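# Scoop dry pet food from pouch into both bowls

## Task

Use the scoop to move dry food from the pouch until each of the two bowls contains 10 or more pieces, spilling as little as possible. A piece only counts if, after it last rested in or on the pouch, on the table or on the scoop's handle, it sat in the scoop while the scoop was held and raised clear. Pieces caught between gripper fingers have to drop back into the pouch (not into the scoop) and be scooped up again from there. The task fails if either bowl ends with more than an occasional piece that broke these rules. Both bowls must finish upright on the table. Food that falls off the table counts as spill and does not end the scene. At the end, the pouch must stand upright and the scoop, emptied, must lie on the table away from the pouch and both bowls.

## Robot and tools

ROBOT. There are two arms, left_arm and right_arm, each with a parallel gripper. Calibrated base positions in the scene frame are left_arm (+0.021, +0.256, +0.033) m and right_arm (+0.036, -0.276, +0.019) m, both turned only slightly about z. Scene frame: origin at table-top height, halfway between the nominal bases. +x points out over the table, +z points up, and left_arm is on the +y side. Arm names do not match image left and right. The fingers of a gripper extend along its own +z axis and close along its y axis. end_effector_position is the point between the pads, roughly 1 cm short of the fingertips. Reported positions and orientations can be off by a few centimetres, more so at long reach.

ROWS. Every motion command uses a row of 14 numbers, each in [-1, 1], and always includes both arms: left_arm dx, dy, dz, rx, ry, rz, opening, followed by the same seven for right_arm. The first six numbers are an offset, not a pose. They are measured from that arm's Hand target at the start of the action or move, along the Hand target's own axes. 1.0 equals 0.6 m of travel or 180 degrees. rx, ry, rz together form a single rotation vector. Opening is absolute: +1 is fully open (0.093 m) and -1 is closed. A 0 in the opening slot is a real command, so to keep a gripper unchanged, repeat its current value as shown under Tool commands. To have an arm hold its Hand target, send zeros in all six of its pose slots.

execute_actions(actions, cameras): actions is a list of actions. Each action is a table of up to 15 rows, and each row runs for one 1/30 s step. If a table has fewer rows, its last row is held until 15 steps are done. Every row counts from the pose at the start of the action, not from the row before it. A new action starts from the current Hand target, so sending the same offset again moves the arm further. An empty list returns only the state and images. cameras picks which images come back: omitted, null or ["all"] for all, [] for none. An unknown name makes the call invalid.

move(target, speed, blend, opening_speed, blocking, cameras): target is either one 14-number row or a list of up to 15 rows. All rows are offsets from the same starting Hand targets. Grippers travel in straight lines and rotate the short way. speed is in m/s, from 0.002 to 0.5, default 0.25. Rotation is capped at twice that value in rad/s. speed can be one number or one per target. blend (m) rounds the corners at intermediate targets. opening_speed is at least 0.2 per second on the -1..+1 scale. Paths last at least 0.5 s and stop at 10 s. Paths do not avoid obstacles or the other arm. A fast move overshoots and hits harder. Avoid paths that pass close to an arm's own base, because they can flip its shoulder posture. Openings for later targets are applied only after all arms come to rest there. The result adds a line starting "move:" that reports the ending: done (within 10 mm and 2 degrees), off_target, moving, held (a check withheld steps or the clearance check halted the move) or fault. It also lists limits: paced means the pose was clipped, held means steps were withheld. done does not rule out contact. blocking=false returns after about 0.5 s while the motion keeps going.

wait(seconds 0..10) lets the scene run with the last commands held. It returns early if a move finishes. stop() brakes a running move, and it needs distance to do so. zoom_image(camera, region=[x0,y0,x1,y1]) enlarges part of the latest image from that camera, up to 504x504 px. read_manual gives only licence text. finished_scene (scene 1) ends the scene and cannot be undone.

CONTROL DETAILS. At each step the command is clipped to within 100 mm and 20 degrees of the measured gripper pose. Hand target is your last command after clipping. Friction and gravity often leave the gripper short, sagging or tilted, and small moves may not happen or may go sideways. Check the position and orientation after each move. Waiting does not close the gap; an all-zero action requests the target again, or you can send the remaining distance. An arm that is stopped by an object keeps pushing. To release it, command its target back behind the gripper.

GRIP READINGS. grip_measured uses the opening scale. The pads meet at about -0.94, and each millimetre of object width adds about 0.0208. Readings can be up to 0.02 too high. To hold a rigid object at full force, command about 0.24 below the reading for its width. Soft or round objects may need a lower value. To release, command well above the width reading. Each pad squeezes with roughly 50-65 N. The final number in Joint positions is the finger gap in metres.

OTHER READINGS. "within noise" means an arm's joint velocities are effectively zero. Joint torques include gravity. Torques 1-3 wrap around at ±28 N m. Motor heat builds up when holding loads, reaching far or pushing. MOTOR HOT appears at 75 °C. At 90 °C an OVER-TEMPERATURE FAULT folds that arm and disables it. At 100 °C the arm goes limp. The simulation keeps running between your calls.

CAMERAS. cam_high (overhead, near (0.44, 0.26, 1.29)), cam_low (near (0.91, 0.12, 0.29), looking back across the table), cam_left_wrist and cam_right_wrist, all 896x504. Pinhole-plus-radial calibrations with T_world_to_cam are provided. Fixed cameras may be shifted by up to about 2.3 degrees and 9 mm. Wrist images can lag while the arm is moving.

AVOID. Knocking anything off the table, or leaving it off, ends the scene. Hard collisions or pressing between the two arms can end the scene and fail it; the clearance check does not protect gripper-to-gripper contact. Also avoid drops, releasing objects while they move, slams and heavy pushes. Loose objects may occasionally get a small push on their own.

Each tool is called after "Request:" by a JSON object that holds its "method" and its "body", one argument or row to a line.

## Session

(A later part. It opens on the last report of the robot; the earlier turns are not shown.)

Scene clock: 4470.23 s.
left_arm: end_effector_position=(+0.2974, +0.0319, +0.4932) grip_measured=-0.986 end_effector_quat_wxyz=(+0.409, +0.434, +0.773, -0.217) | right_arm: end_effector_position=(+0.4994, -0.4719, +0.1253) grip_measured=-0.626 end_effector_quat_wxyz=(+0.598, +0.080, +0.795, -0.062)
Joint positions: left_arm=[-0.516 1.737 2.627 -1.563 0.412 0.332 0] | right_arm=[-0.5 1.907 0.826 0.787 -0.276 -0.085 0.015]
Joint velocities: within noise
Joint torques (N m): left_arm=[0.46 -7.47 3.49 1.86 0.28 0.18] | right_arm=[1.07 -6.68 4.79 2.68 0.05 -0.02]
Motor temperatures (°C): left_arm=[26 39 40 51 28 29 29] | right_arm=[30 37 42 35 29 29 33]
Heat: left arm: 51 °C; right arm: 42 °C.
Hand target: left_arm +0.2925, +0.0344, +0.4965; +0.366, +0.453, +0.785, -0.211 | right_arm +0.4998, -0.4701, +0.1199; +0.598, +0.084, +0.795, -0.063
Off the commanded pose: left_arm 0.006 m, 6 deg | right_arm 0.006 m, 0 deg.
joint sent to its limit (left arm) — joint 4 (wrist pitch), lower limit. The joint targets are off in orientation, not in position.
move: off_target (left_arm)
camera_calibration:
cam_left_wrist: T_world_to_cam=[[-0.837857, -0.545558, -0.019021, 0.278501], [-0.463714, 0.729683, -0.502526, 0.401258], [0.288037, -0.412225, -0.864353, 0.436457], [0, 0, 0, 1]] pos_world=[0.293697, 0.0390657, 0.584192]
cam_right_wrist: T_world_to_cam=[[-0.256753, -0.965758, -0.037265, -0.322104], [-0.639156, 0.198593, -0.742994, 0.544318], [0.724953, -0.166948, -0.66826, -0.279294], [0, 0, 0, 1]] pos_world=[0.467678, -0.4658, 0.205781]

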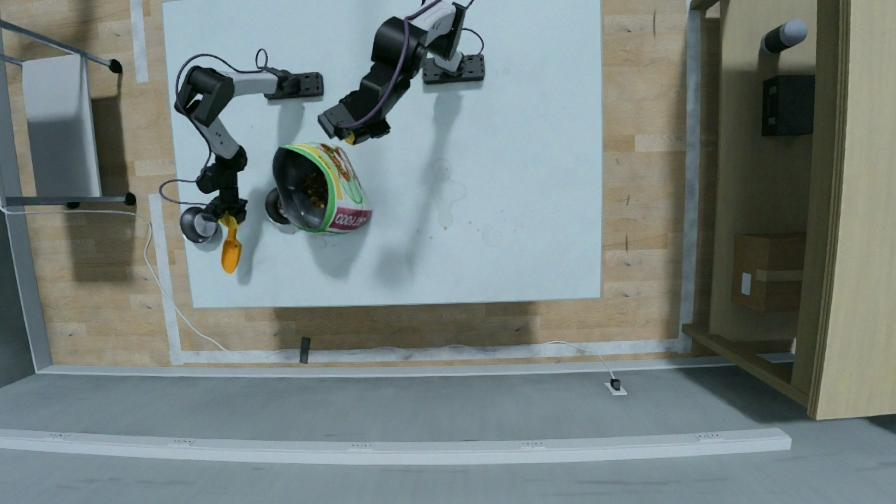

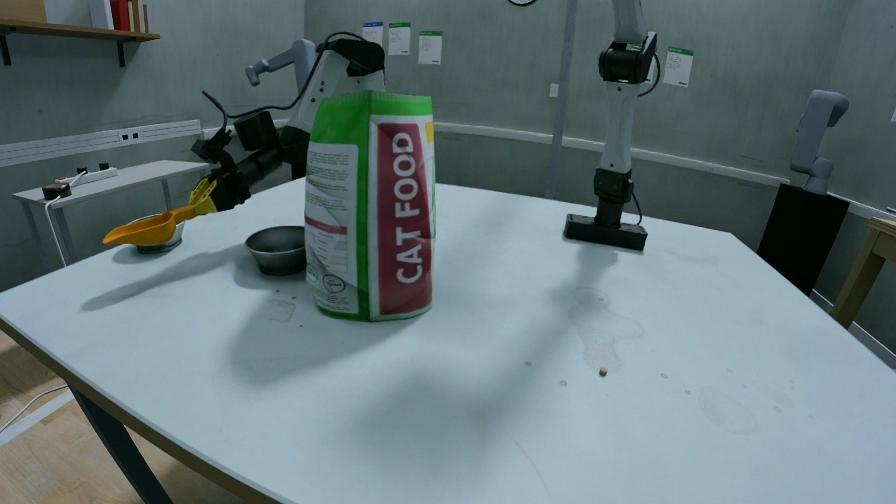

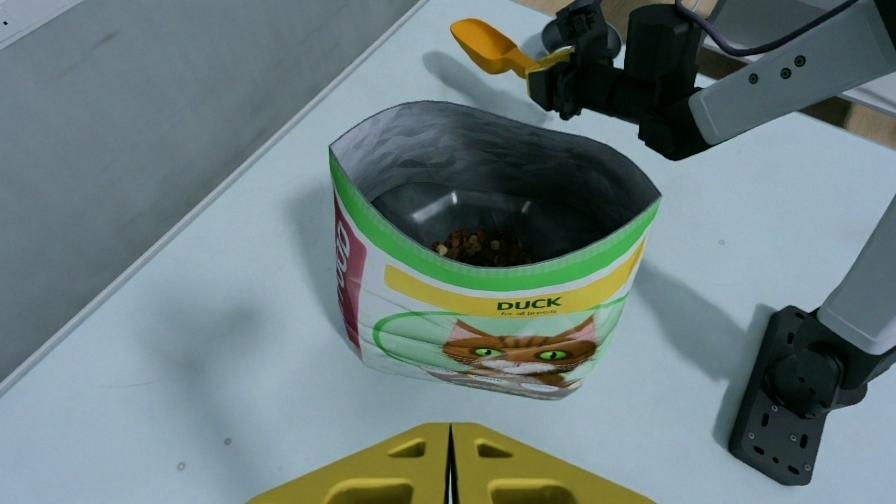

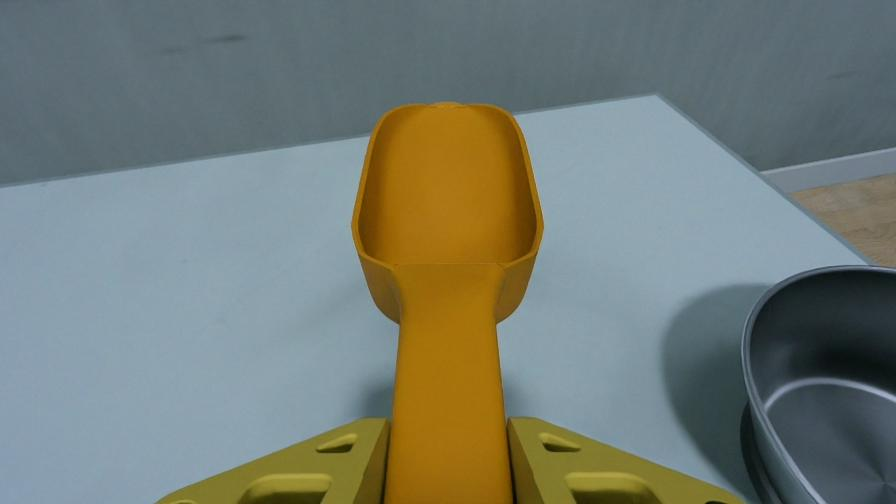

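Request:
{"method": "move", "body": {
  "target": [
    [0,0,0,0,0,0,-1,0.104,0,0.03,0,-0.03,0,-1],
    [0,0,0,0,0,0,-1,0.1202,0,0.0345,0,-0.0444,0,-1]
  ],
  "speed": [0.12,0.05],
  "blend": 0.01,
  "cameras": ["cam_low"]
}}

Request:
{"method": "zoom_image", "body": {
  "camera": "cam_low",
  "region": [60, 100, 310, 350]
}}

Scene clock: 4485.60 s.
left_arm: end_effector_position=(+0.2974, +0.0319, +0.4932) grip_measured=-0.986 end_effector_quat_wxyz=(+0.409, +0.434, +0.773, -0.217) | right_arm: end_effector_position=(+0.4990, -0.4717, +0.0503) grip_measured=-0.626 end_effector_quat_wxyz=(+0.653, +0.077, +0.750, -0.073)
Joint positions: left_arm=[-0.516 1.737 2.627 -1.563 0.412 0.332 0] | right_arm=[-0.5 2.315 0.778 1.395 -0.276 -0.048 0.015]
Joint velocities: within noise
Joint torques (N m): left_arm=[0.46 -7.47 3.49 1.86 0.28 0.18] | right_arm=[0.72 -7.28 3.73 2.54 -0.02 -0.01]
Motor temperatures (°C): left_arm=[26 39 40 51 28 29 29] | right_arm=[30 39 42 39 29 29 33]
Heat: left arm: 51 °C; right arm: 42 °C.
Hand target: left_arm +0.2925, +0.0344, +0.4965; +0.366, +0.453, +0.785, -0.211 | right_arm +0.4996, -0.4699, +0.0447; +0.652, +0.080, +0.751, -0.069
Off the commanded pose: left_arm 0.006 m, 6 deg | right_arm 0.006 m, 1 deg.
joint sent to its limit (left arm) — joint 4 (wrist pitch), lower limit. The joint targets are off in orientation, not in position.
move: off_target (left_arm)
Images, in order (width x height): cam_low 896x504.

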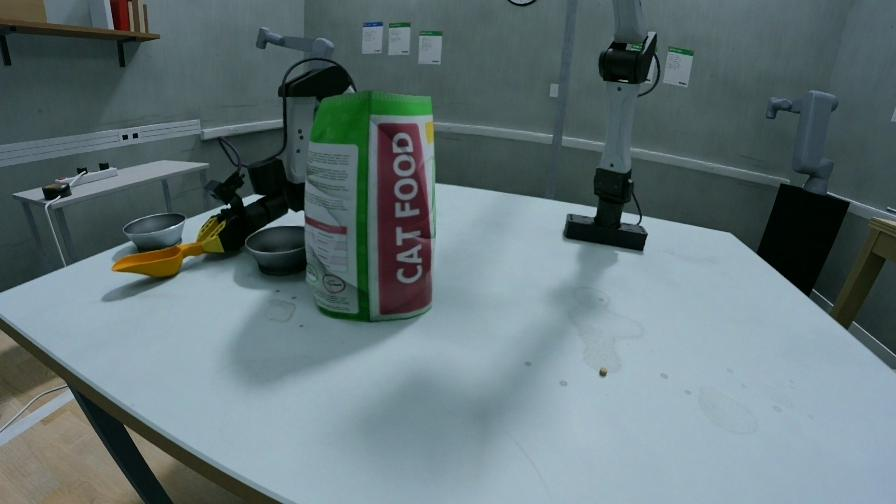

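Scaled by 2.016 from the camera's 896x504 image, which has a finer 1280x720 frame.

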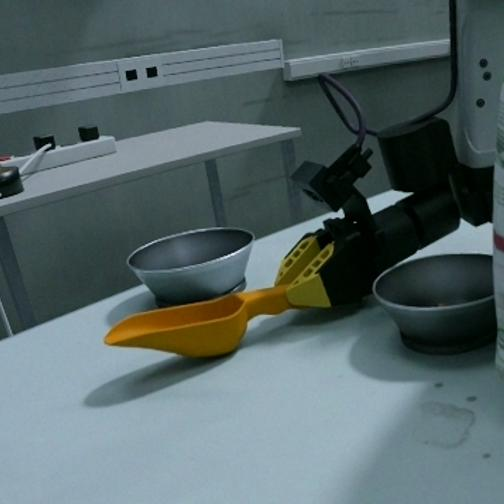

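Request:
{"method": "move", "body": {
  "target": [0,0,0,0,0,0,-1,0.0165,0,0.0023,0,0,0,-1],
  "speed": 0.04,
  "cameras": ["cam_low"]
}}

Request:
{"method": "zoom_image", "body": {
  "camera": "cam_low",
  "region": [60, 180, 260, 330]
}}

Scene clock: 4493.03 s.
left_arm: end_effector_position=(+0.2974, +0.0319, +0.4932) grip_measured=-0.986 end_effector_quat_wxyz=(+0.409, +0.434, +0.773, -0.217) | right_arm: end_effector_position=(+0.4980, -0.4712, +0.0477) grip_measured=-0.626 end_effector_quat_wxyz=(+0.663, +0.074, +0.741, -0.077)
Joint positions: left_arm=[-0.516 1.737 2.627 -1.563 0.412 0.332 0] | right_arm=[-0.5 2.352 0.778 1.459 -0.276 -0.047 0.015]
Joint velocities: within noise
Joint torques (N m): left_arm=[0.46 -7.49 3.49 1.86 0.29 0.19] | right_arm=[0.72 -6.94 4.25 2.23 -0.03 -0.03]
Motor temperatures (°C): left_arm=[26 39 39 51 28 29 29] | right_arm=[30 39 41 39 29 29 33]
Heat: left arm: 51 °C; right arm: 41 °C.
Hand target: left_arm +0.2925, +0.0344, +0.4965; +0.366, +0.453, +0.785, -0.211 | right_arm +0.4995, -0.4699, +0.0346; +0.651, +0.080, +0.751, -0.069
Off the commanded pose: left_arm 0.006 m, 6 deg | right_arm 0.013 m, 2 deg.
joint sent to its limit (left arm) — joint 4 (wrist pitch), lower limit. The joint targets are off in orientation, not in position.
move: off_target (left_arm, right_arm)
Images, in order (width x height): cam_low 896x504.

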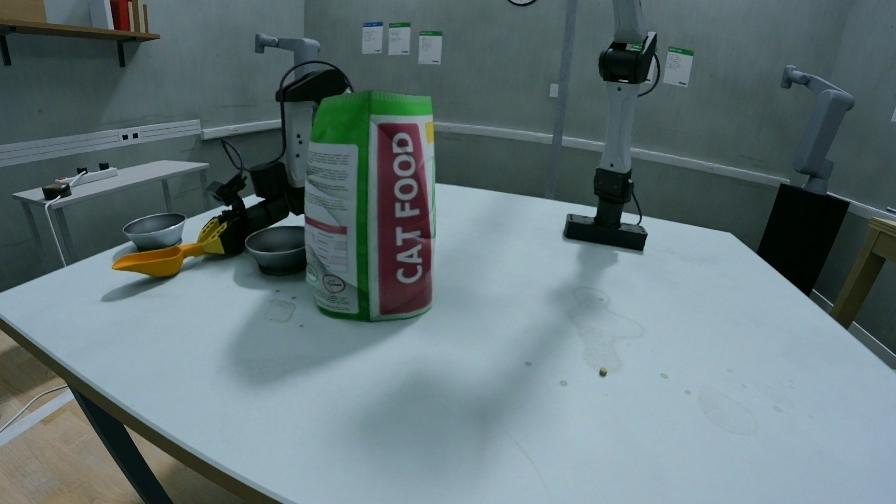

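Scaled by 2.520 from the camera's 896x504 image, which has a finer 1280x720 frame.

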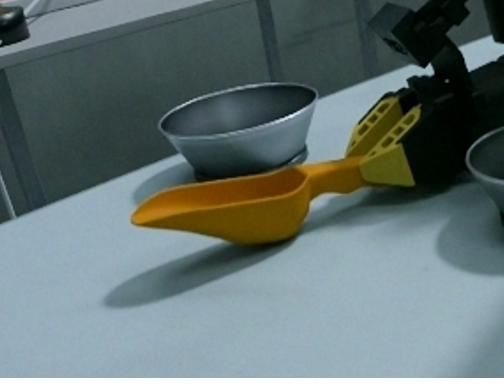

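Request:
{"method": "move", "body": {
  "target": [0,0,0,0,0,0,-1,-0.0165,0,-0.0023,0,0,0,-0.1],
  "opening_speed": 0.5,
  "cameras": ["cam_right_wrist"]
}}

Request:
{"method": "wait", "body": {
  "seconds": 0.5,
  "cameras": ["cam_low","cam_right_wrist"]
}}

Request:
{"method": "zoom_image", "body": {
  "camera": "cam_low",
  "region": [60, 180, 260, 330]
}}

Scene clock: 4502.17 s.
left_arm: end_effector_position=(+0.2974, +0.0319, +0.4932) grip_measured=-0.986 end_effector_quat_wxyz=(+0.409, +0.434, +0.773, -0.217) | right_arm: end_effector_position=(+0.4970, -0.4706, +0.0393) grip_measured=-0.102 end_effector_quat_wxyz=(+0.650, +0.078, +0.752, -0.071)
Joint positions: left_arm=[-0.516 1.737 2.627 -1.563 0.412 0.332 0] | right_arm=[-0.5 2.352 0.778 1.423 -0.276 -0.046 0.04]
Joint velocities: within noise
Joint torques (N m): left_arm=[0.44 -7.46 3.49 1.86 0.28 0.18] | right_arm=[0.76 -10.09 3.54 2.25 -0.03 -0.03]
Motor temperatures (°C): left_arm=[26 39 39 51 28 29 29] | right_arm=[30 40 41 39 29 29 33]
Heat: left arm: 51 °C; right arm: 41 °C.
Hand target: left_arm +0.2925, +0.0344, +0.4965; +0.366, +0.453, +0.785, -0.211 | right_arm +0.4996, -0.4699, +0.0447; +0.652, +0.080, +0.751, -0.069
Off the commanded pose: left_arm 0.006 m, 6 deg | right_arm 0.006 m, 0 deg.
joint sent to its limit (left arm) — joint 4 (wrist pitch), lower limit. The joint targets are off in orientation, not in position.
move: off_target (left_arm)
camera_calibration:
cam_right_wrist: T_world_to_cam=[[-0.259625, -0.964805, -0.0417927, -0.322691], [-0.532327, 0.179087, -0.827379, 0.419601], [0.805743, -0.192561, -0.560087, -0.391298], [0, 0, 0, 1]] pos_world=[0.454872, -0.461828, 0.114522]
Images, in order (width x height): cam_right_wrist 896x504.

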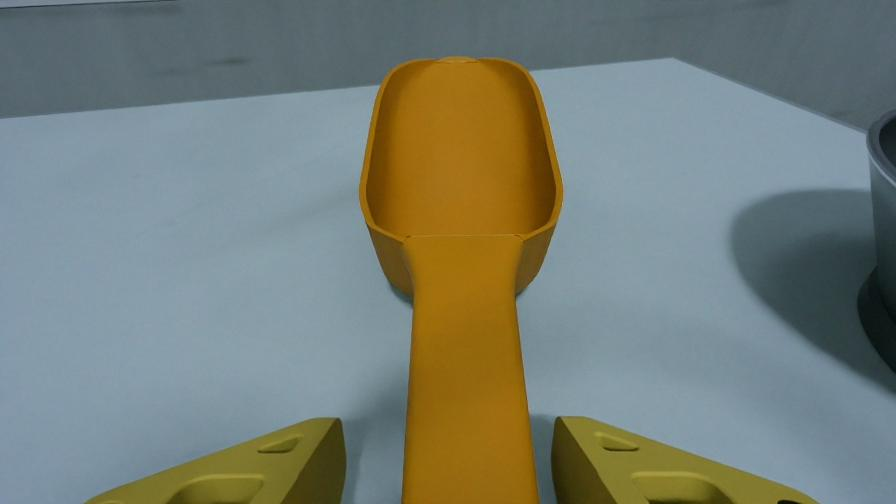

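Scene clock: 4502.67 s.
left_arm: end_effector_position=(+0.2974, +0.0319, +0.4932) grip_measured=-0.986 end_effector_quat_wxyz=(+0.409, +0.434, +0.773, -0.217) | right_arm: end_effector_position=(+0.4970, -0.4706, +0.0393) grip_measured=-0.102 end_effector_quat_wxyz=(+0.650, +0.078, +0.752, -0.071)
Joint positions: left_arm=[-0.516 1.737 2.627 -1.563 0.412 0.332 0] | right_arm=[-0.5 2.352 0.778 1.423 -0.276 -0.046 0.04]
Joint velocities: within noise
Joint torques (N m): left_arm=[0.46 -7.45 3.51 1.86 0.29 0.18] | right_arm=[0.73 -10.06 3.55 2.27 -0.03 -0.04]
Motor temperatures (°C): left_arm=[26 39 39 51 28 29 29] | right_arm=[30 40 41 40 29 29 33]
Heat: left arm: 51 °C; right arm: 41 °C.
Hand target: left_arm +0.2925, +0.0344, +0.4965; +0.366, +0.453, +0.785, -0.211 | right_arm +0.4996, -0.4699, +0.0447; +0.652, +0.080, +0.751, -0.069
Tool commands: left_gripper/opening=-1.0 right_gripper/opening=-0.1
Off the commanded pose: left_arm 0.006 m, 6 deg | right_arm 0.006 m, 0 deg.
wait: 0.50 s; at rest by 0.17 s
camera_calibration:
cam_right_wrist: T_world_to_cam=[[-0.259625, -0.964805, -0.0417927, -0.322691], [-0.532327, 0.179087, -0.827379, 0.419601], [0.805743, -0.192561, -0.560087, -0.391298], [0, 0, 0, 1]] pos_world=[0.454872, -0.461828, 0.114522]
Images, in order (width x height): cam_low 896x504, cam_right_wrist 896x504.

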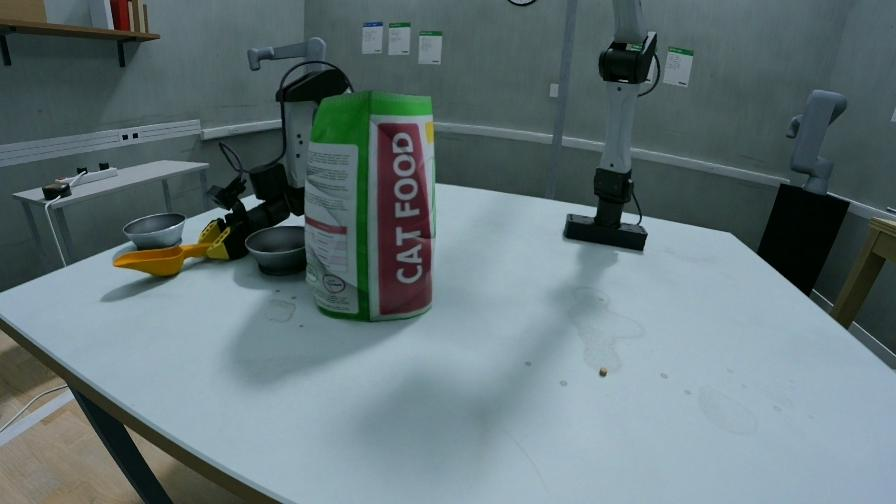

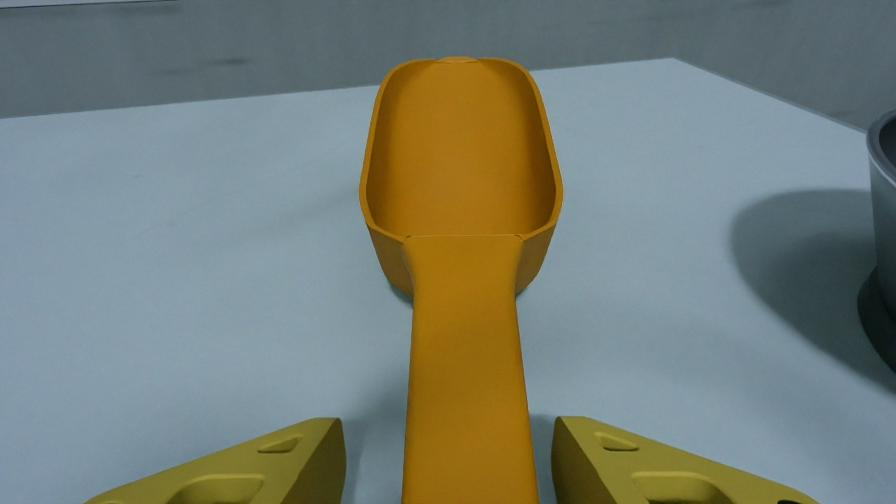

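Scaled by 2.520 from the camera's 896x504 image, which has a finer 1280x720 frame.

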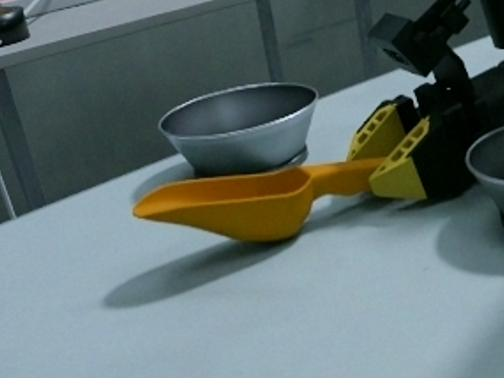

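Request:
{"method": "move", "body": {
  "target": [0,0,0,0,0,0,-1,-0.0083,0.002,-0.001,0,0,0,-0.1],
  "speed": 0.04,
  "cameras": ["cam_right_wrist"]
}}

Request:
{"method": "move", "body": {
  "target": [0,0,0,0,0,0,-1,0,0,0,0,0,0,-1],
  "opening_speed": 0.6,
  "cameras": ["cam_right_wrist"]
}}

Scene clock: 4510.53 s.
left_arm: end_effector_position=(+0.2974, +0.0319, +0.4932) grip_measured=-0.986 end_effector_quat_wxyz=(+0.409, +0.434, +0.773, -0.217) | right_arm: end_effector_position=(+0.4970, -0.4707, +0.0389) grip_measured=-0.102 end_effector_quat_wxyz=(+0.647, +0.080, +0.755, -0.070)
Joint positions: left_arm=[-0.516 1.737 2.627 -1.563 0.412 0.332 0] | right_arm=[-0.5 2.345 0.778 1.408 -0.276 -0.046 0.04]
Joint velocities: within noise
Joint torques (N m): left_arm=[0.44 -7.46 3.52 1.86 0.28 0.19] | right_arm=[1.09 -11.15 3.15 2.26 0.01 -0.02]
Motor temperatures (°C): left_arm=[26 38 39 51 28 29 29] | right_arm=[30 41 40 41 29 29 32]
Heat: left arm: 51 °C; right arm: 41 °C.
Hand target: left_arm +0.2925, +0.0344, +0.4965; +0.366, +0.453, +0.785, -0.211 | right_arm +0.4999, -0.4688, +0.0497; +0.651, +0.080, +0.751, -0.069
Off the commanded pose: left_arm 0.006 m, 6 deg | right_arm 0.011 m, 1 deg.
joint sent to its limit (left arm) — joint 4 (wrist pitch), lower limit. The joint targets are off in orientation, not in position.
move: off_target (left_arm, right_arm)
camera_calibration:
cam_right_wrist: T_world_to_cam=[[-0.259956, -0.964627, -0.0437793, -0.322397], [-0.538708, 0.182504, -0.822488, 0.423931], [0.801384, -0.190227, -0.567095, -0.388019], [0, 0, 0, 1]] pos_world=[0.455518, -0.462174, 0.11452]
Images, in order (width x height): cam_right_wrist 896x504.

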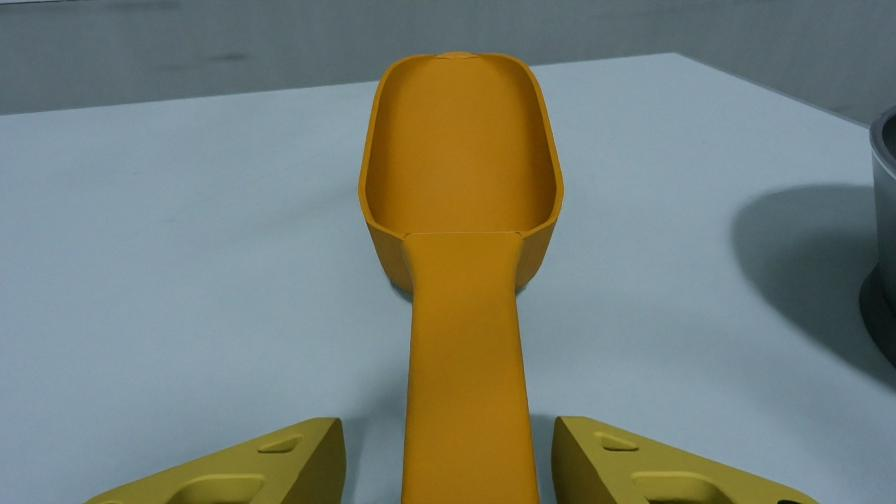

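Scene clock: 4512.23 s.
left_arm: end_effector_position=(+0.2974, +0.0319, +0.4932) grip_measured=-0.986 end_effector_quat_wxyz=(+0.409, +0.434, +0.773, -0.217) | right_arm: end_effector_position=(+0.4970, -0.4707, +0.0387) grip_measured=-0.618 end_effector_quat_wxyz=(+0.647, +0.080, +0.755, -0.070)
Joint positions: left_arm=[-0.516 1.737 2.627 -1.563 0.412 0.332 0] | right_arm=[-0.5 2.345 0.778 1.407 -0.276 -0.046 0.016]
Joint velocities: within noise
Joint torques (N m): left_arm=[0.44 -7.49 3.51 1.86 0.29 0.18] | right_arm=[1.05 -11.19 3.12 2.27 0 -0.03]
Motor temperatures (°C): left_arm=[26 38 39 51 28 29 29] | right_arm=[30 42 40 41 29 29 32]
Heat: left arm: 51 °C; right arm: 42 °C.
Hand target: left_arm +0.2925, +0.0344, +0.4965; +0.366, +0.453, +0.785, -0.211 | right_arm +0.4999, -0.4688, +0.0497; +0.652, +0.080, +0.751, -0.069
Off the commanded pose: left_arm 0.006 m, 6 deg | right_arm 0.011 m, 1 deg.
joint sent to its limit (left arm) — joint 4 (wrist pitch), lower limit. The joint targets are off in orientation, not in position.
move: off_target (left_arm, right_arm)
camera_calibration:
cam_right_wrist: T_world_to_cam=[[-0.259986, -0.964612, -0.0439519, -0.32237], [-0.539261, 0.1828, -0.82206, 0.424167], [0.801003, -0.190022, -0.567703, -0.387788], [0, 0, 0, 1]] pos_world=[0.455544, -0.462188, 0.114373]
Images, in order (width x height): cam_right_wrist 896x504.

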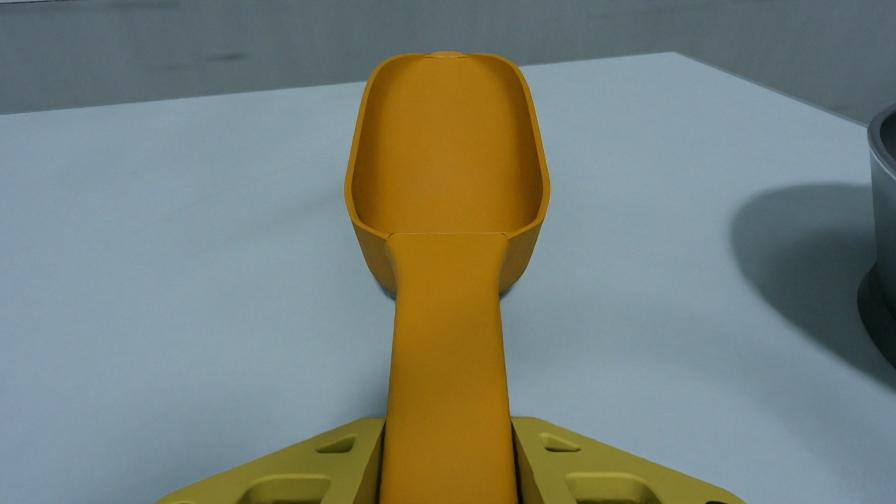

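Request:
{"method": "move", "body": {
  "target": [0,0,0,0,0,0,-1,0,0,0,0,0,0,-0.1],
  "opening_speed": 0.6,
  "cameras": []
}}

Request:
{"method": "move", "body": {
  "target": [0,0,0,0,0,0,-1,-0.009,0.002,-0.001,0,0,0,-0.1],
  "speed": 0.1,
  "cameras": ["cam_right_wrist"]
}}

Scene clock: 4523.27 s.
left_arm: end_effector_position=(+0.2974, +0.0319, +0.4932) grip_measured=-0.986 end_effector_quat_wxyz=(+0.409, +0.434, +0.773, -0.217) | right_arm: end_effector_position=(+0.4973, -0.4700, +0.0388) grip_measured=-0.102 end_effector_quat_wxyz=(+0.647, +0.079, +0.755, -0.069)
Joint positions: left_arm=[-0.516 1.737 2.627 -1.563 0.412 0.332 0] | right_arm=[-0.499 2.344 0.778 1.406 -0.276 -0.046 0.04]
Joint velocities: within noise
Joint torques (N m): left_arm=[0.46 -7.45 3.51 1.86 0.29 0.18] | right_arm=[0.92 -11.14 3.11 2.26 0 -0.03]
Motor temperatures (°C): left_arm=[26 38 39 51 28 29 29] | right_arm=[30 46 40 42 29 29 32]
Heat: left arm: 51 °C; right arm: 46 °C.
Hand target: left_arm +0.2925, +0.0344, +0.4965; +0.366, +0.453, +0.785, -0.211 | right_arm +0.4999, -0.4688, +0.0496; +0.651, +0.080, +0.751, -0.069
Off the commanded pose: left_arm 0.006 m, 6 deg | right_arm 0.011 m, 1 deg.
joint sent to its limit (left arm) — joint 4 (wrist pitch), lower limit. The joint targets are off in orientation, not in position.
move: off_target (left_arm, right_arm)
No camera images: "cameras" was empty.

Scene clock: 4524.20 s.
left_arm: end_effector_position=(+0.2974, +0.0319, +0.4932) grip_measured=-0.986 end_effector_quat_wxyz=(+0.409, +0.434, +0.773, -0.217) | right_arm: end_effector_position=(+0.4989, -0.4693, +0.0441) grip_measured=-0.102 end_effector_quat_wxyz=(+0.647, +0.079, +0.756, -0.068)
Joint positions: left_arm=[-0.516 1.737 2.627 -1.563 0.412 0.332 0] | right_arm=[-0.496 2.322 0.778 1.383 -0.276 -0.045 0.04]
Joint velocities: within noise
Joint torques (N m): left_arm=[0.47 -7.46 3.49 1.86 0.28 0.19] | right_arm=[0.99 -11.15 2.82 2.38 0.04 -0.04]
Motor temperatures (°C): left_arm=[26 38 39 51 28 29 29] | right_arm=[30 46 40 42 29 29 32]
Heat: left arm: 51 °C; right arm: 46 °C.
Hand target: left_arm +0.2925, +0.0344, +0.4965; +0.366, +0.453, +0.785, -0.211 | right_arm +0.5004, -0.4677, +0.0552; +0.652, +0.080, +0.751, -0.069
Off the commanded pose: left_arm 0.006 m, 6 deg | right_arm 0.011 m, 1 deg.
joint sent to its limit (left arm) — joint 4 (wrist pitch), lower limit. The joint targets are off in orientation, not in position.
move: off_target (left_arm, right_arm)
camera_calibration:
cam_right_wrist: T_world_to_cam=[[-0.25614, -0.965576, -0.0453389, -0.322624], [-0.54063, 0.18198, -0.821342, 0.429591], [0.801319, -0.185867, -0.568632, -0.384125], [0, 0, 0, 1]] pos_world=[0.45742, -0.461091, 0.119788]
Images, in order (width x height): cam_right_wrist 896x504.

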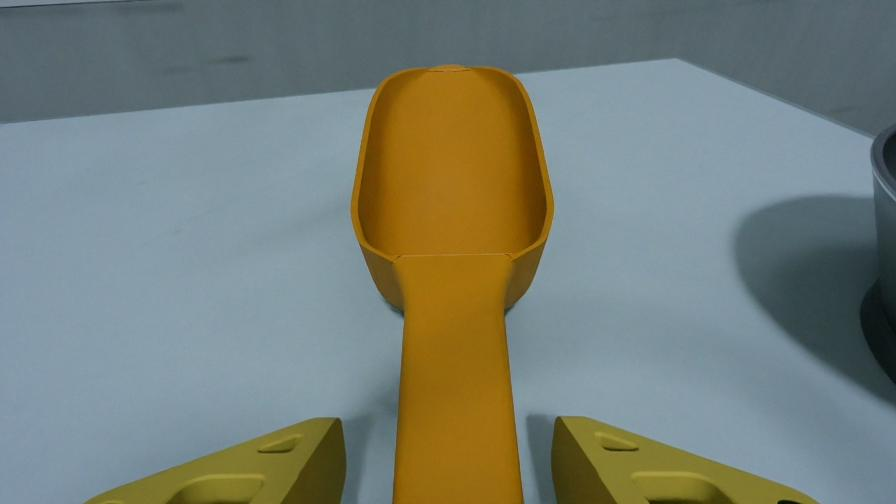

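Now close.

Request:
{"method": "move", "body": {
  "target": [0,0,0,0,0,0,-1,0,0,0,0,0,0,-1],
  "opening_speed": 0.6,
  "cameras": ["cam_right_wrist"]
}}

Scene clock: 4528.47 s.
left_arm: end_effector_position=(+0.2974, +0.0319, +0.4932) grip_measured=-0.986 end_effector_quat_wxyz=(+0.409, +0.434, +0.773, -0.217) | right_arm: end_effector_position=(+0.4988, -0.4692, +0.0438) grip_measured=-0.619 end_effector_quat_wxyz=(+0.646, +0.079, +0.756, -0.068)
Joint positions: left_arm=[-0.516 1.737 2.627 -1.563 0.412 0.332 0] | right_arm=[-0.496 2.322 0.778 1.382 -0.276 -0.045 0.015]
Joint velocities: within noise
Joint torques (N m): left_arm=[0.44 -7.46 3.48 1.86 0.29 0.18] | right_arm=[1.02 -11.18 2.85 2.34 0.04 -0.04]
Motor temperatures (°C): left_arm=[26 38 39 51 28 29 29] | right_arm=[30 48 40 43 29 29 32]
Heat: left arm: 51 °C; right arm: 48 °C.
Hand target: left_arm +0.2925, +0.0344, +0.4965; +0.366, +0.453, +0.785, -0.211 | right_arm +0.5004, -0.4677, +0.0551; +0.651, +0.080, +0.751, -0.068
Off the commanded pose: left_arm 0.006 m, 6 deg | right_arm 0.012 m, 1 deg.
joint sent to its limit (left arm) — joint 4 (wrist pitch), lower limit. The joint targets are off in orientation, not in position.
move: off_target (left_arm, right_arm)
camera_calibration:
cam_right_wrist: T_world_to_cam=[[-0.25624, -0.965519, -0.0459735, -0.322522], [-0.541385, 0.182755, -0.820672, 0.430059], [0.800777, -0.1854, -0.569547, -0.383712], [0, 0, 0, 1]] pos_world=[0.457452, -0.461137, 0.119567]
Images, in order (width x height): cam_right_wrist 896x504.

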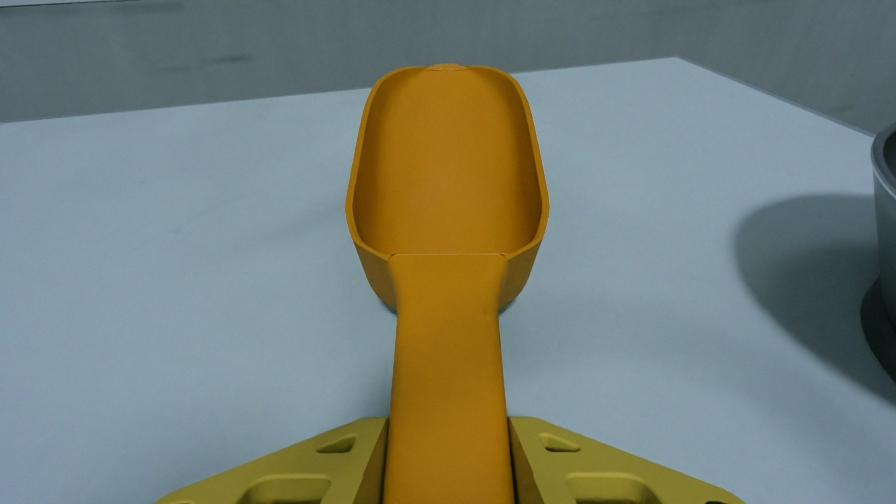

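Request:
{"method": "move", "body": {
  "target": [
    [0,0,0,0,0,0,-1,-0.095,0,-0.068,0,0,0,-1],
    [0,0,0,0,0,0,-1,-0.282,0.0045,-0.317,0,0.044,0,-1]
  ],
  "speed": 0.2,
  "blend": 0.03,
  "cameras": []
}}

Request:
{"method": "move", "body": {
  "target": [0,0,0,0,0,0,-1,-0.2678,0.2895,-0.0911,-0.0929,0,-0.0266,-1],
  "speed": 0.2,
  "cameras": ["cam_high","cam_left_wrist"]
}}

Scene clock: 4542.83 s.
left_arm: end_effector_position=(+0.2974, +0.0319, +0.4932) grip_measured=-0.986 end_effector_quat_wxyz=(+0.409, +0.434, +0.773, -0.217) | right_arm: end_effector_position=(+0.3368, -0.4284, +0.2337) grip_measured=-0.626 end_effector_quat_wxyz=(+0.587, +0.095, +0.802, -0.058)
Joint positions: left_arm=[-0.516 1.737 2.627 -1.563 0.412 0.332 0] | right_arm=[-0.695 0.956 0.565 0.045 -0.446 -0.135 0.015]
Joint velocities: within noise
Joint torques (N m): left_arm=[0.47 -7.47 3.51 1.87 0.28 0.18] | right_arm=[-0.25 -1.63 10.71 2.38 -0.28 -0.22]
Motor temperatures (°C): left_arm=[26 38 39 51 28 29 29] | right_arm=[30 50 40 44 29 29 33]
Heat: left arm: 51 °C; right arm: 50 °C.
Hand target: left_arm +0.2925, +0.0344, +0.4965; +0.366, +0.453, +0.785, -0.211 | right_arm +0.3402, -0.4308, +0.2495; +0.598, +0.084, +0.795, -0.063
Off the commanded pose: left_arm 0.006 m, 6 deg | right_arm 0.016 m, 2 deg.
joint sent to its limit (left arm) — joint 4 (wrist pitch), lower limit. The joint targets are off in orientation, not in position.
move: off_target (left_arm, right_arm)
No camera images: "cameras" was empty.

Scene clock: 4544.87 s.
left_arm: end_effector_position=(+0.2974, +0.0319, +0.4932) grip_measured=-0.986 end_effector_quat_wxyz=(+0.409, +0.434, +0.773, -0.217) | right_arm: end_effector_position=(+0.3688, -0.2594, +0.4070) grip_measured=-0.626 end_effector_quat_wxyz=(+0.591, -0.041, +0.805, +0.031)
Joint positions: left_arm=[-0.516 1.737 2.627 -1.563 0.412 0.332 0] | right_arm=[-0.01 1.021 1.288 -0.573 -0.099 -0.03 0.015]
Joint velocities: within noise
Joint torques (N m): left_arm=[0.46 -7.47 3.52 1.87 0.27 0.19] | right_arm=[1.01 -1.51 9.54 2.43 0.11 -0.02]
Motor temperatures (°C): left_arm=[26 38 39 51 28 29 29] | right_arm=[30 49 40 44 29 29 33]
Heat: left arm: 51 °C; right arm: 49 °C.
Hand target: left_arm +0.2925, +0.0344, +0.4965; +0.366, +0.453, +0.785, -0.211 | right_arm +0.3687, -0.2595, +0.4192; +0.601, -0.037, +0.798, +0.029
Off the commanded pose: left_arm 0.006 m, 6 deg | right_arm 0.012 m, 2 deg.
joint sent to its limit (left arm) — joint 4 (wrist pitch), lower limit. The joint targets are off in orientation, not in position.
move: off_target (left_arm, right_arm)
camera_calibration:
cam_left_wrist: T_world_to_cam=[[-0.837857, -0.545558, -0.019021, 0.278501], [-0.463714, 0.729683, -0.502526, 0.401258], [0.288037, -0.412225, -0.864353, 0.436457], [0, 0, 0, 1]] pos_world=[0.293697, 0.0390657, 0.584192]
Images, in order (width x height): cam_high 896x504, cam_left_wrist 896x504.

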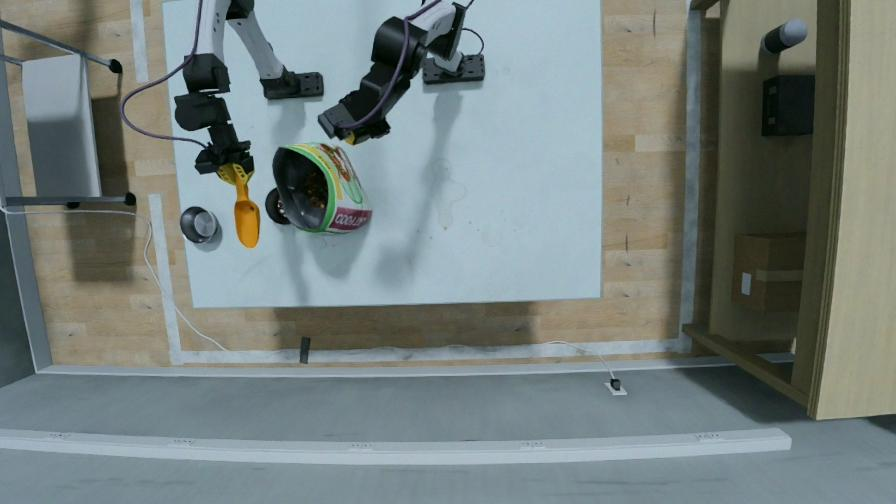

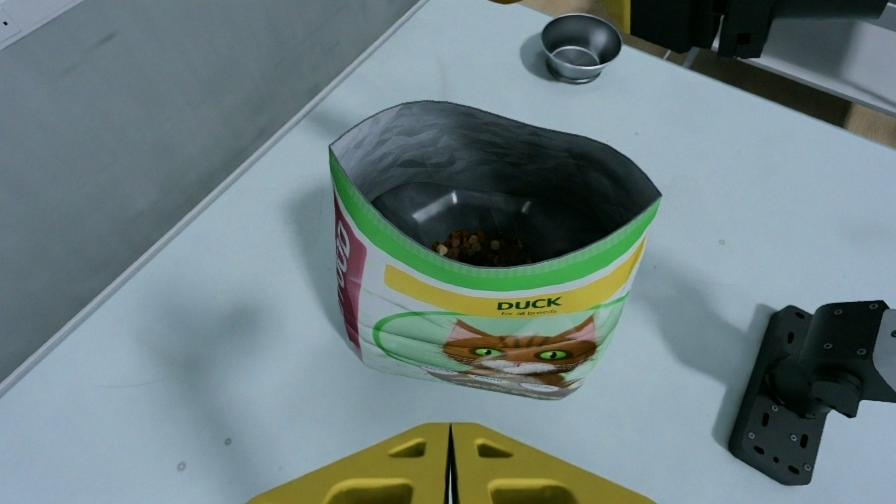

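Request:
{"method": "move", "body": {
  "target": [0,0,0,0,0,0,-1,0.0323,0.138,-0.1167,-0.0716,0.1326,-0.0381,-1],
  "speed": 0.15,
  "cameras": ["cam_right_wrist"]
}}

Scene clock: 4551.70 s.
left_arm: end_effector_position=(+0.2974, +0.0319, +0.4932) grip_measured=-0.986 end_effector_quat_wxyz=(+0.409, +0.434, +0.773, -0.217) | right_arm: end_effector_position=(+0.2881, -0.1834, +0.4129) grip_measured=-0.626 end_effector_quat_wxyz=(+0.408, -0.160, +0.896, +0.076)
Joint positions: left_arm=[-0.516 1.737 2.627 -1.563 0.412 0.332 0] | right_arm=[0.334 1.2 1.835 -1.352 -0.013 -0.004 0.015]
Joint velocities: within noise
Joint torques (N m): left_arm=[0.47 -7.49 3.51 1.86 0.29 0.18] | right_arm=[1.02 -1.24 7.6 2.08 0.15 -0.02]
Motor temperatures (°C): left_arm=[26 38 39 51 28 29 29] | right_arm=[30 46 41 45 29 29 33]
Heat: left arm: 51 °C; right arm: 46 °C.
Hand target: left_arm +0.2925, +0.0344, +0.4965; +0.366, +0.453, +0.785, -0.211 | right_arm +0.2886, -0.1838, +0.4202; +0.416, -0.156, +0.893, +0.073
Off the commanded pose: left_arm 0.006 m, 6 deg | right_arm 0.007 m, 1 deg.
joint sent to its limit (left arm) — joint 4 (wrist pitch), lower limit. The joint targets are off in orientation, not in position.
move: off_target (left_arm)
camera_calibration:
cam_right_wrist: T_world_to_cam=[[0.28303, -0.958951, -0.0175152, -0.249438], [-0.883656, -0.25362, -0.393482, 0.408828], [0.372888, 0.126845, -0.919165, 0.37315], [0, 0, 0, 1]] pos_world=[0.292719, -0.182844, 0.499484]
Images, in order (width x height): cam_right_wrist 896x504.

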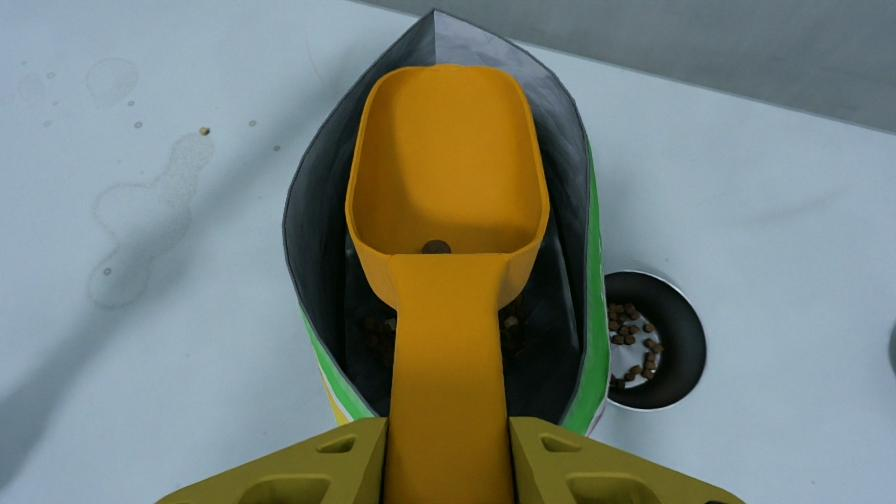

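Request:
{"method": "move", "body": {
  "target": [0,0,0,0,0,0,-1,0.0424,0,0.1575,0,0.1944,0,-1],
  "speed": 0.15,
  "cameras": ["cam_right_wrist","cam_left_wrist"]
}}

Scene clock: 4568.10 s.
left_arm: end_effector_position=(+0.2974, +0.0319, +0.4932) grip_measured=-0.986 end_effector_quat_wxyz=(+0.409, +0.434, +0.773, -0.217) | right_arm: end_effector_position=(+0.3402, -0.1648, +0.3383) grip_measured=-0.626 end_effector_quat_wxyz=(+0.223, -0.169, +0.959, +0.044)
Joint positions: left_arm=[-0.516 1.737 2.627 -1.563 0.412 0.332 0] | right_arm=[0.334 1.576 2.02 -1.557 -0.013 -0.004 0.015]
Joint velocities: within noise
Joint torques (N m): left_arm=[0.44 -7.49 3.49 1.86 0.29 0.19] | right_arm=[0.83 -4.51 6.48 1.39 0.1 -0.05]
Motor temperatures (°C): left_arm=[26 38 39 51 28 29 29] | right_arm=[30 42 42 44 29 29 33]
Heat: left arm: 51 °C; right arm: 44 °C.
Hand target: left_arm +0.2925, +0.0344, +0.4965; +0.366, +0.453, +0.785, -0.211 | right_arm +0.3412, -0.1647, +0.3399; +0.128, -0.170, +0.977, +0.023
Off the commanded pose: left_arm 0.006 m, 6 deg | right_arm 0.002 m, 11 deg.
joint sent to its limit (left arm) — joint 4 (wrist pitch), lower limit. The joint targets are off in orientation, not in position.
joint sent to its limit (right arm) — joint 4 (wrist pitch), lower limit. The joint targets are off in orientation, not in position.
move: off_target (left_arm, right_arm)
camera_calibration:
cam_left_wrist: T_world_to_cam=[[-0.837971, -0.545372, -0.019334, 0.278683], [-0.463423, 0.729869, -0.502525, 0.401164], [0.288174, -0.412141, -0.864347, 0.43641], [0, 0, 0, 1]] pos_world=[0.293675, 0.0390511, 0.584192]
cam_right_wrist: T_world_to_cam=[[0.280231, -0.959917, 0.00549691, -0.254727], [-0.959885, -0.28027, -0.00839408, 0.321486], [0.00959824, -0.00292412, -0.99995, 0.412308], [0, 0, 0, 1]] pos_world=[0.376014, -0.153208, 0.416386]
Images, in order (width x height): cam_left_wrist 896x504, cam_right_wrist 896x504.

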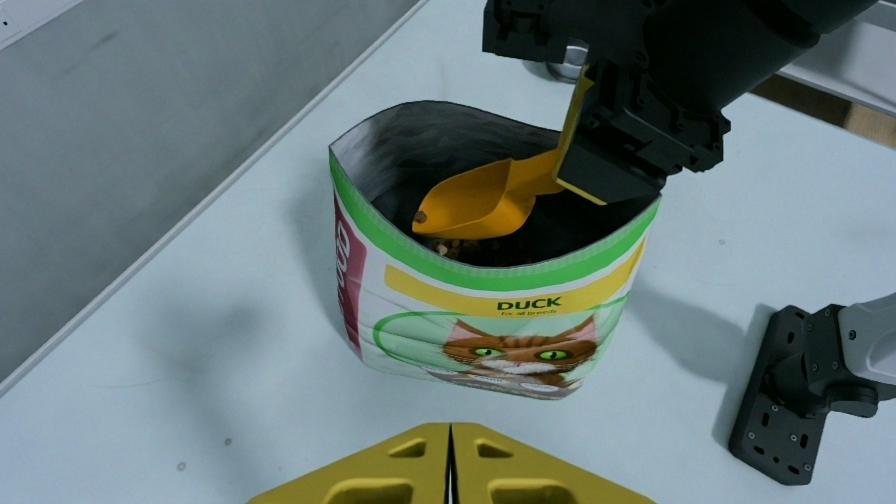

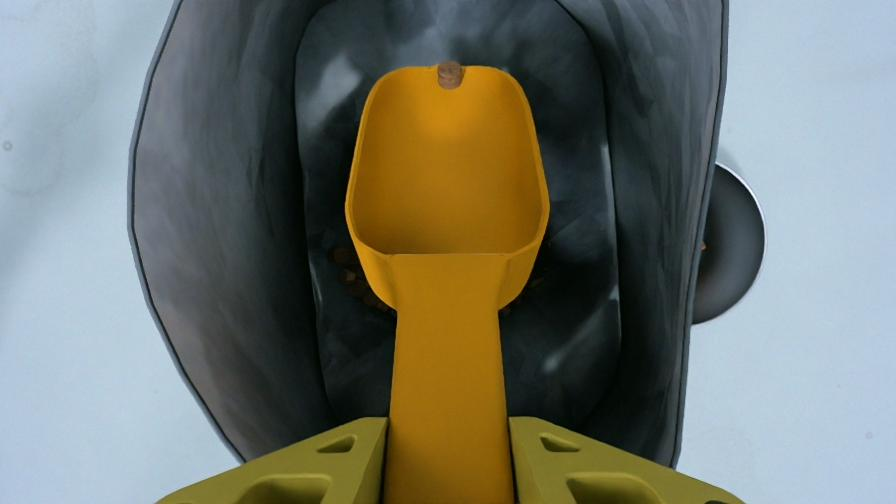

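Request:
{"method": "zoom_image", "body": {
  "camera": "cam_left_wrist",
  "region": [330, 90, 680, 290]
}}

Request:
{"method": "move", "body": {
  "target": [0,0,0,0,0,0,-1,0,-0.0833,0,0.0654,0.0654,-0.4968,-1],
  "speed": 0.3,
  "cameras": ["cam_right_wrist","cam_left_wrist"]
}}

Request:
{"method": "zoom_image", "body": {
  "camera": "cam_left_wrist",
  "region": [330, 90, 680, 290]
}}

Scaled by 1.440 from the camera's 896x504 image, which has a finer 1280x720 frame.

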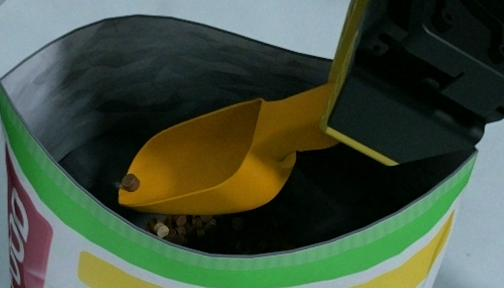

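Scene clock: 4579.67 s.
left_arm: end_effector_position=(+0.2974, +0.0319, +0.4932) grip_measured=-0.986 end_effector_quat_wxyz=(+0.409, +0.434, +0.773, -0.217) | right_arm: end_effector_position=(+0.3561, -0.2111, +0.3388) grip_measured=-0.626 end_effector_quat_wxyz=(-0.104, +0.785, -0.567, +0.225)
Joint positions: left_arm=[-0.516 1.737 2.627 -1.563 0.412 0.332 0] | right_arm=[0.312 1.588 2.02 -1.557 0.238 -1.624 0.015]
Joint velocities: within noise
Joint torques (N m): left_arm=[0.46 -7.47 3.49 1.86 0.28 0.19] | right_arm=[0.95 -4.27 6.38 1.3 0.29 -0.2]
Motor temperatures (°C): left_arm=[26 38 39 51 28 29 29] | right_arm=[30 41 41 42 29 29 33]
Heat: left arm: 51 °C; right arm: 42 °C.
Hand target: left_arm +0.2925, +0.0344, +0.4965; +0.366, +0.453, +0.785, -0.211 | right_arm +0.3582, -0.2117, +0.3398; -0.032, +0.794, -0.579, +0.180
Off the commanded pose: left_arm 0.006 m, 6 deg | right_arm 0.002 m, 10 deg.
joint sent to its limit (left arm) — joint 4 (wrist pitch), lower limit. The joint targets are off in orientation, not in position.
joint sent to its limit (right arm) — joint 4 (wrist pitch), lower limit. The joint targets are off in orientation, not in position.
move: off_target (left_arm, right_arm)
camera_calibration:
cam_left_wrist: T_world_to_cam=[[-0.837971, -0.545372, -0.019334, 0.278683], [-0.463423, 0.729869, -0.502525, 0.401164], [0.288174, -0.412141, -0.864347, 0.43641], [0, 0, 0, 1]] pos_world=[0.293675, 0.0390511, 0.584192]
cam_right_wrist: T_world_to_cam=[[0.835248, 0.287553, 0.468694, -0.394819], [-0.0320343, -0.825473, 0.563531, -0.315536], [0.54894, -0.485703, -0.680263, 0.0102317], [0, 0, 0, 1]] pos_world=[0.314047, -0.141965, 0.369824]
Images, in order (width x height): cam_left_wrist 896x504, cam_right_wrist 896x504.

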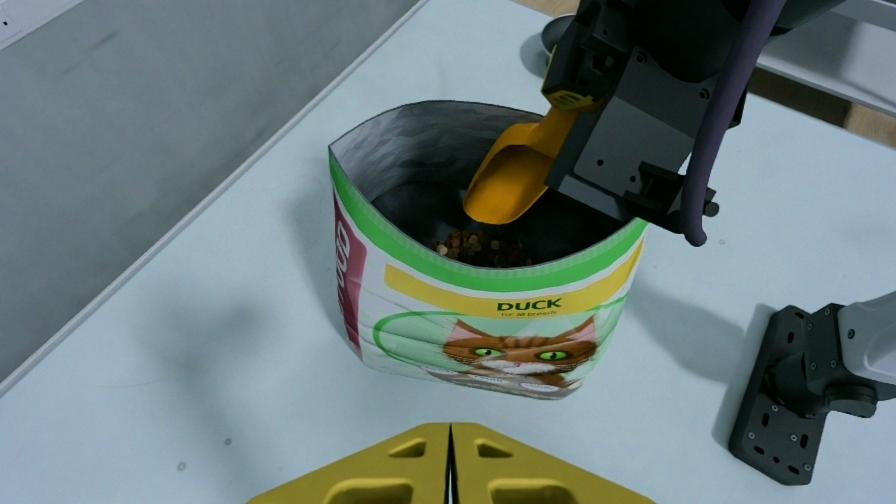

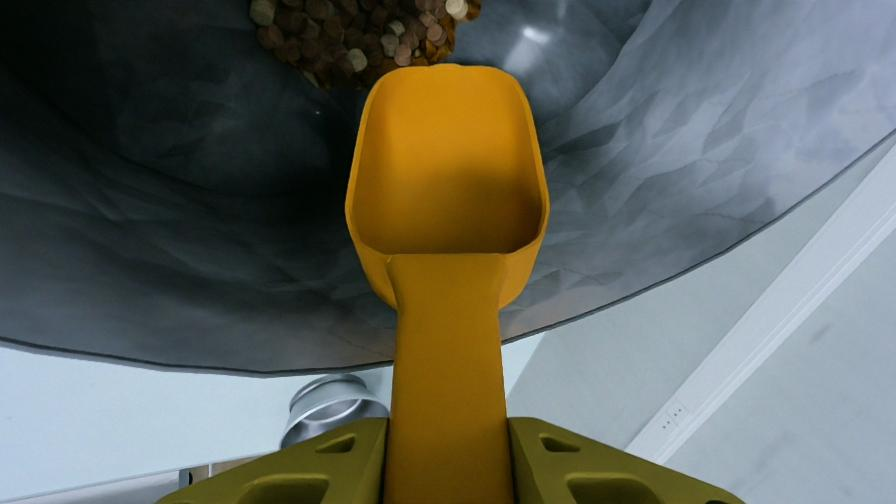

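Scaled by 1.440 from the camera's 896x504 image, which has a finer 1280x720 frame.

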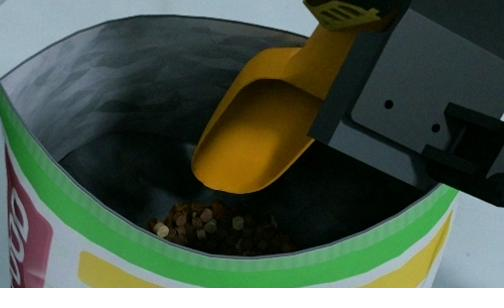

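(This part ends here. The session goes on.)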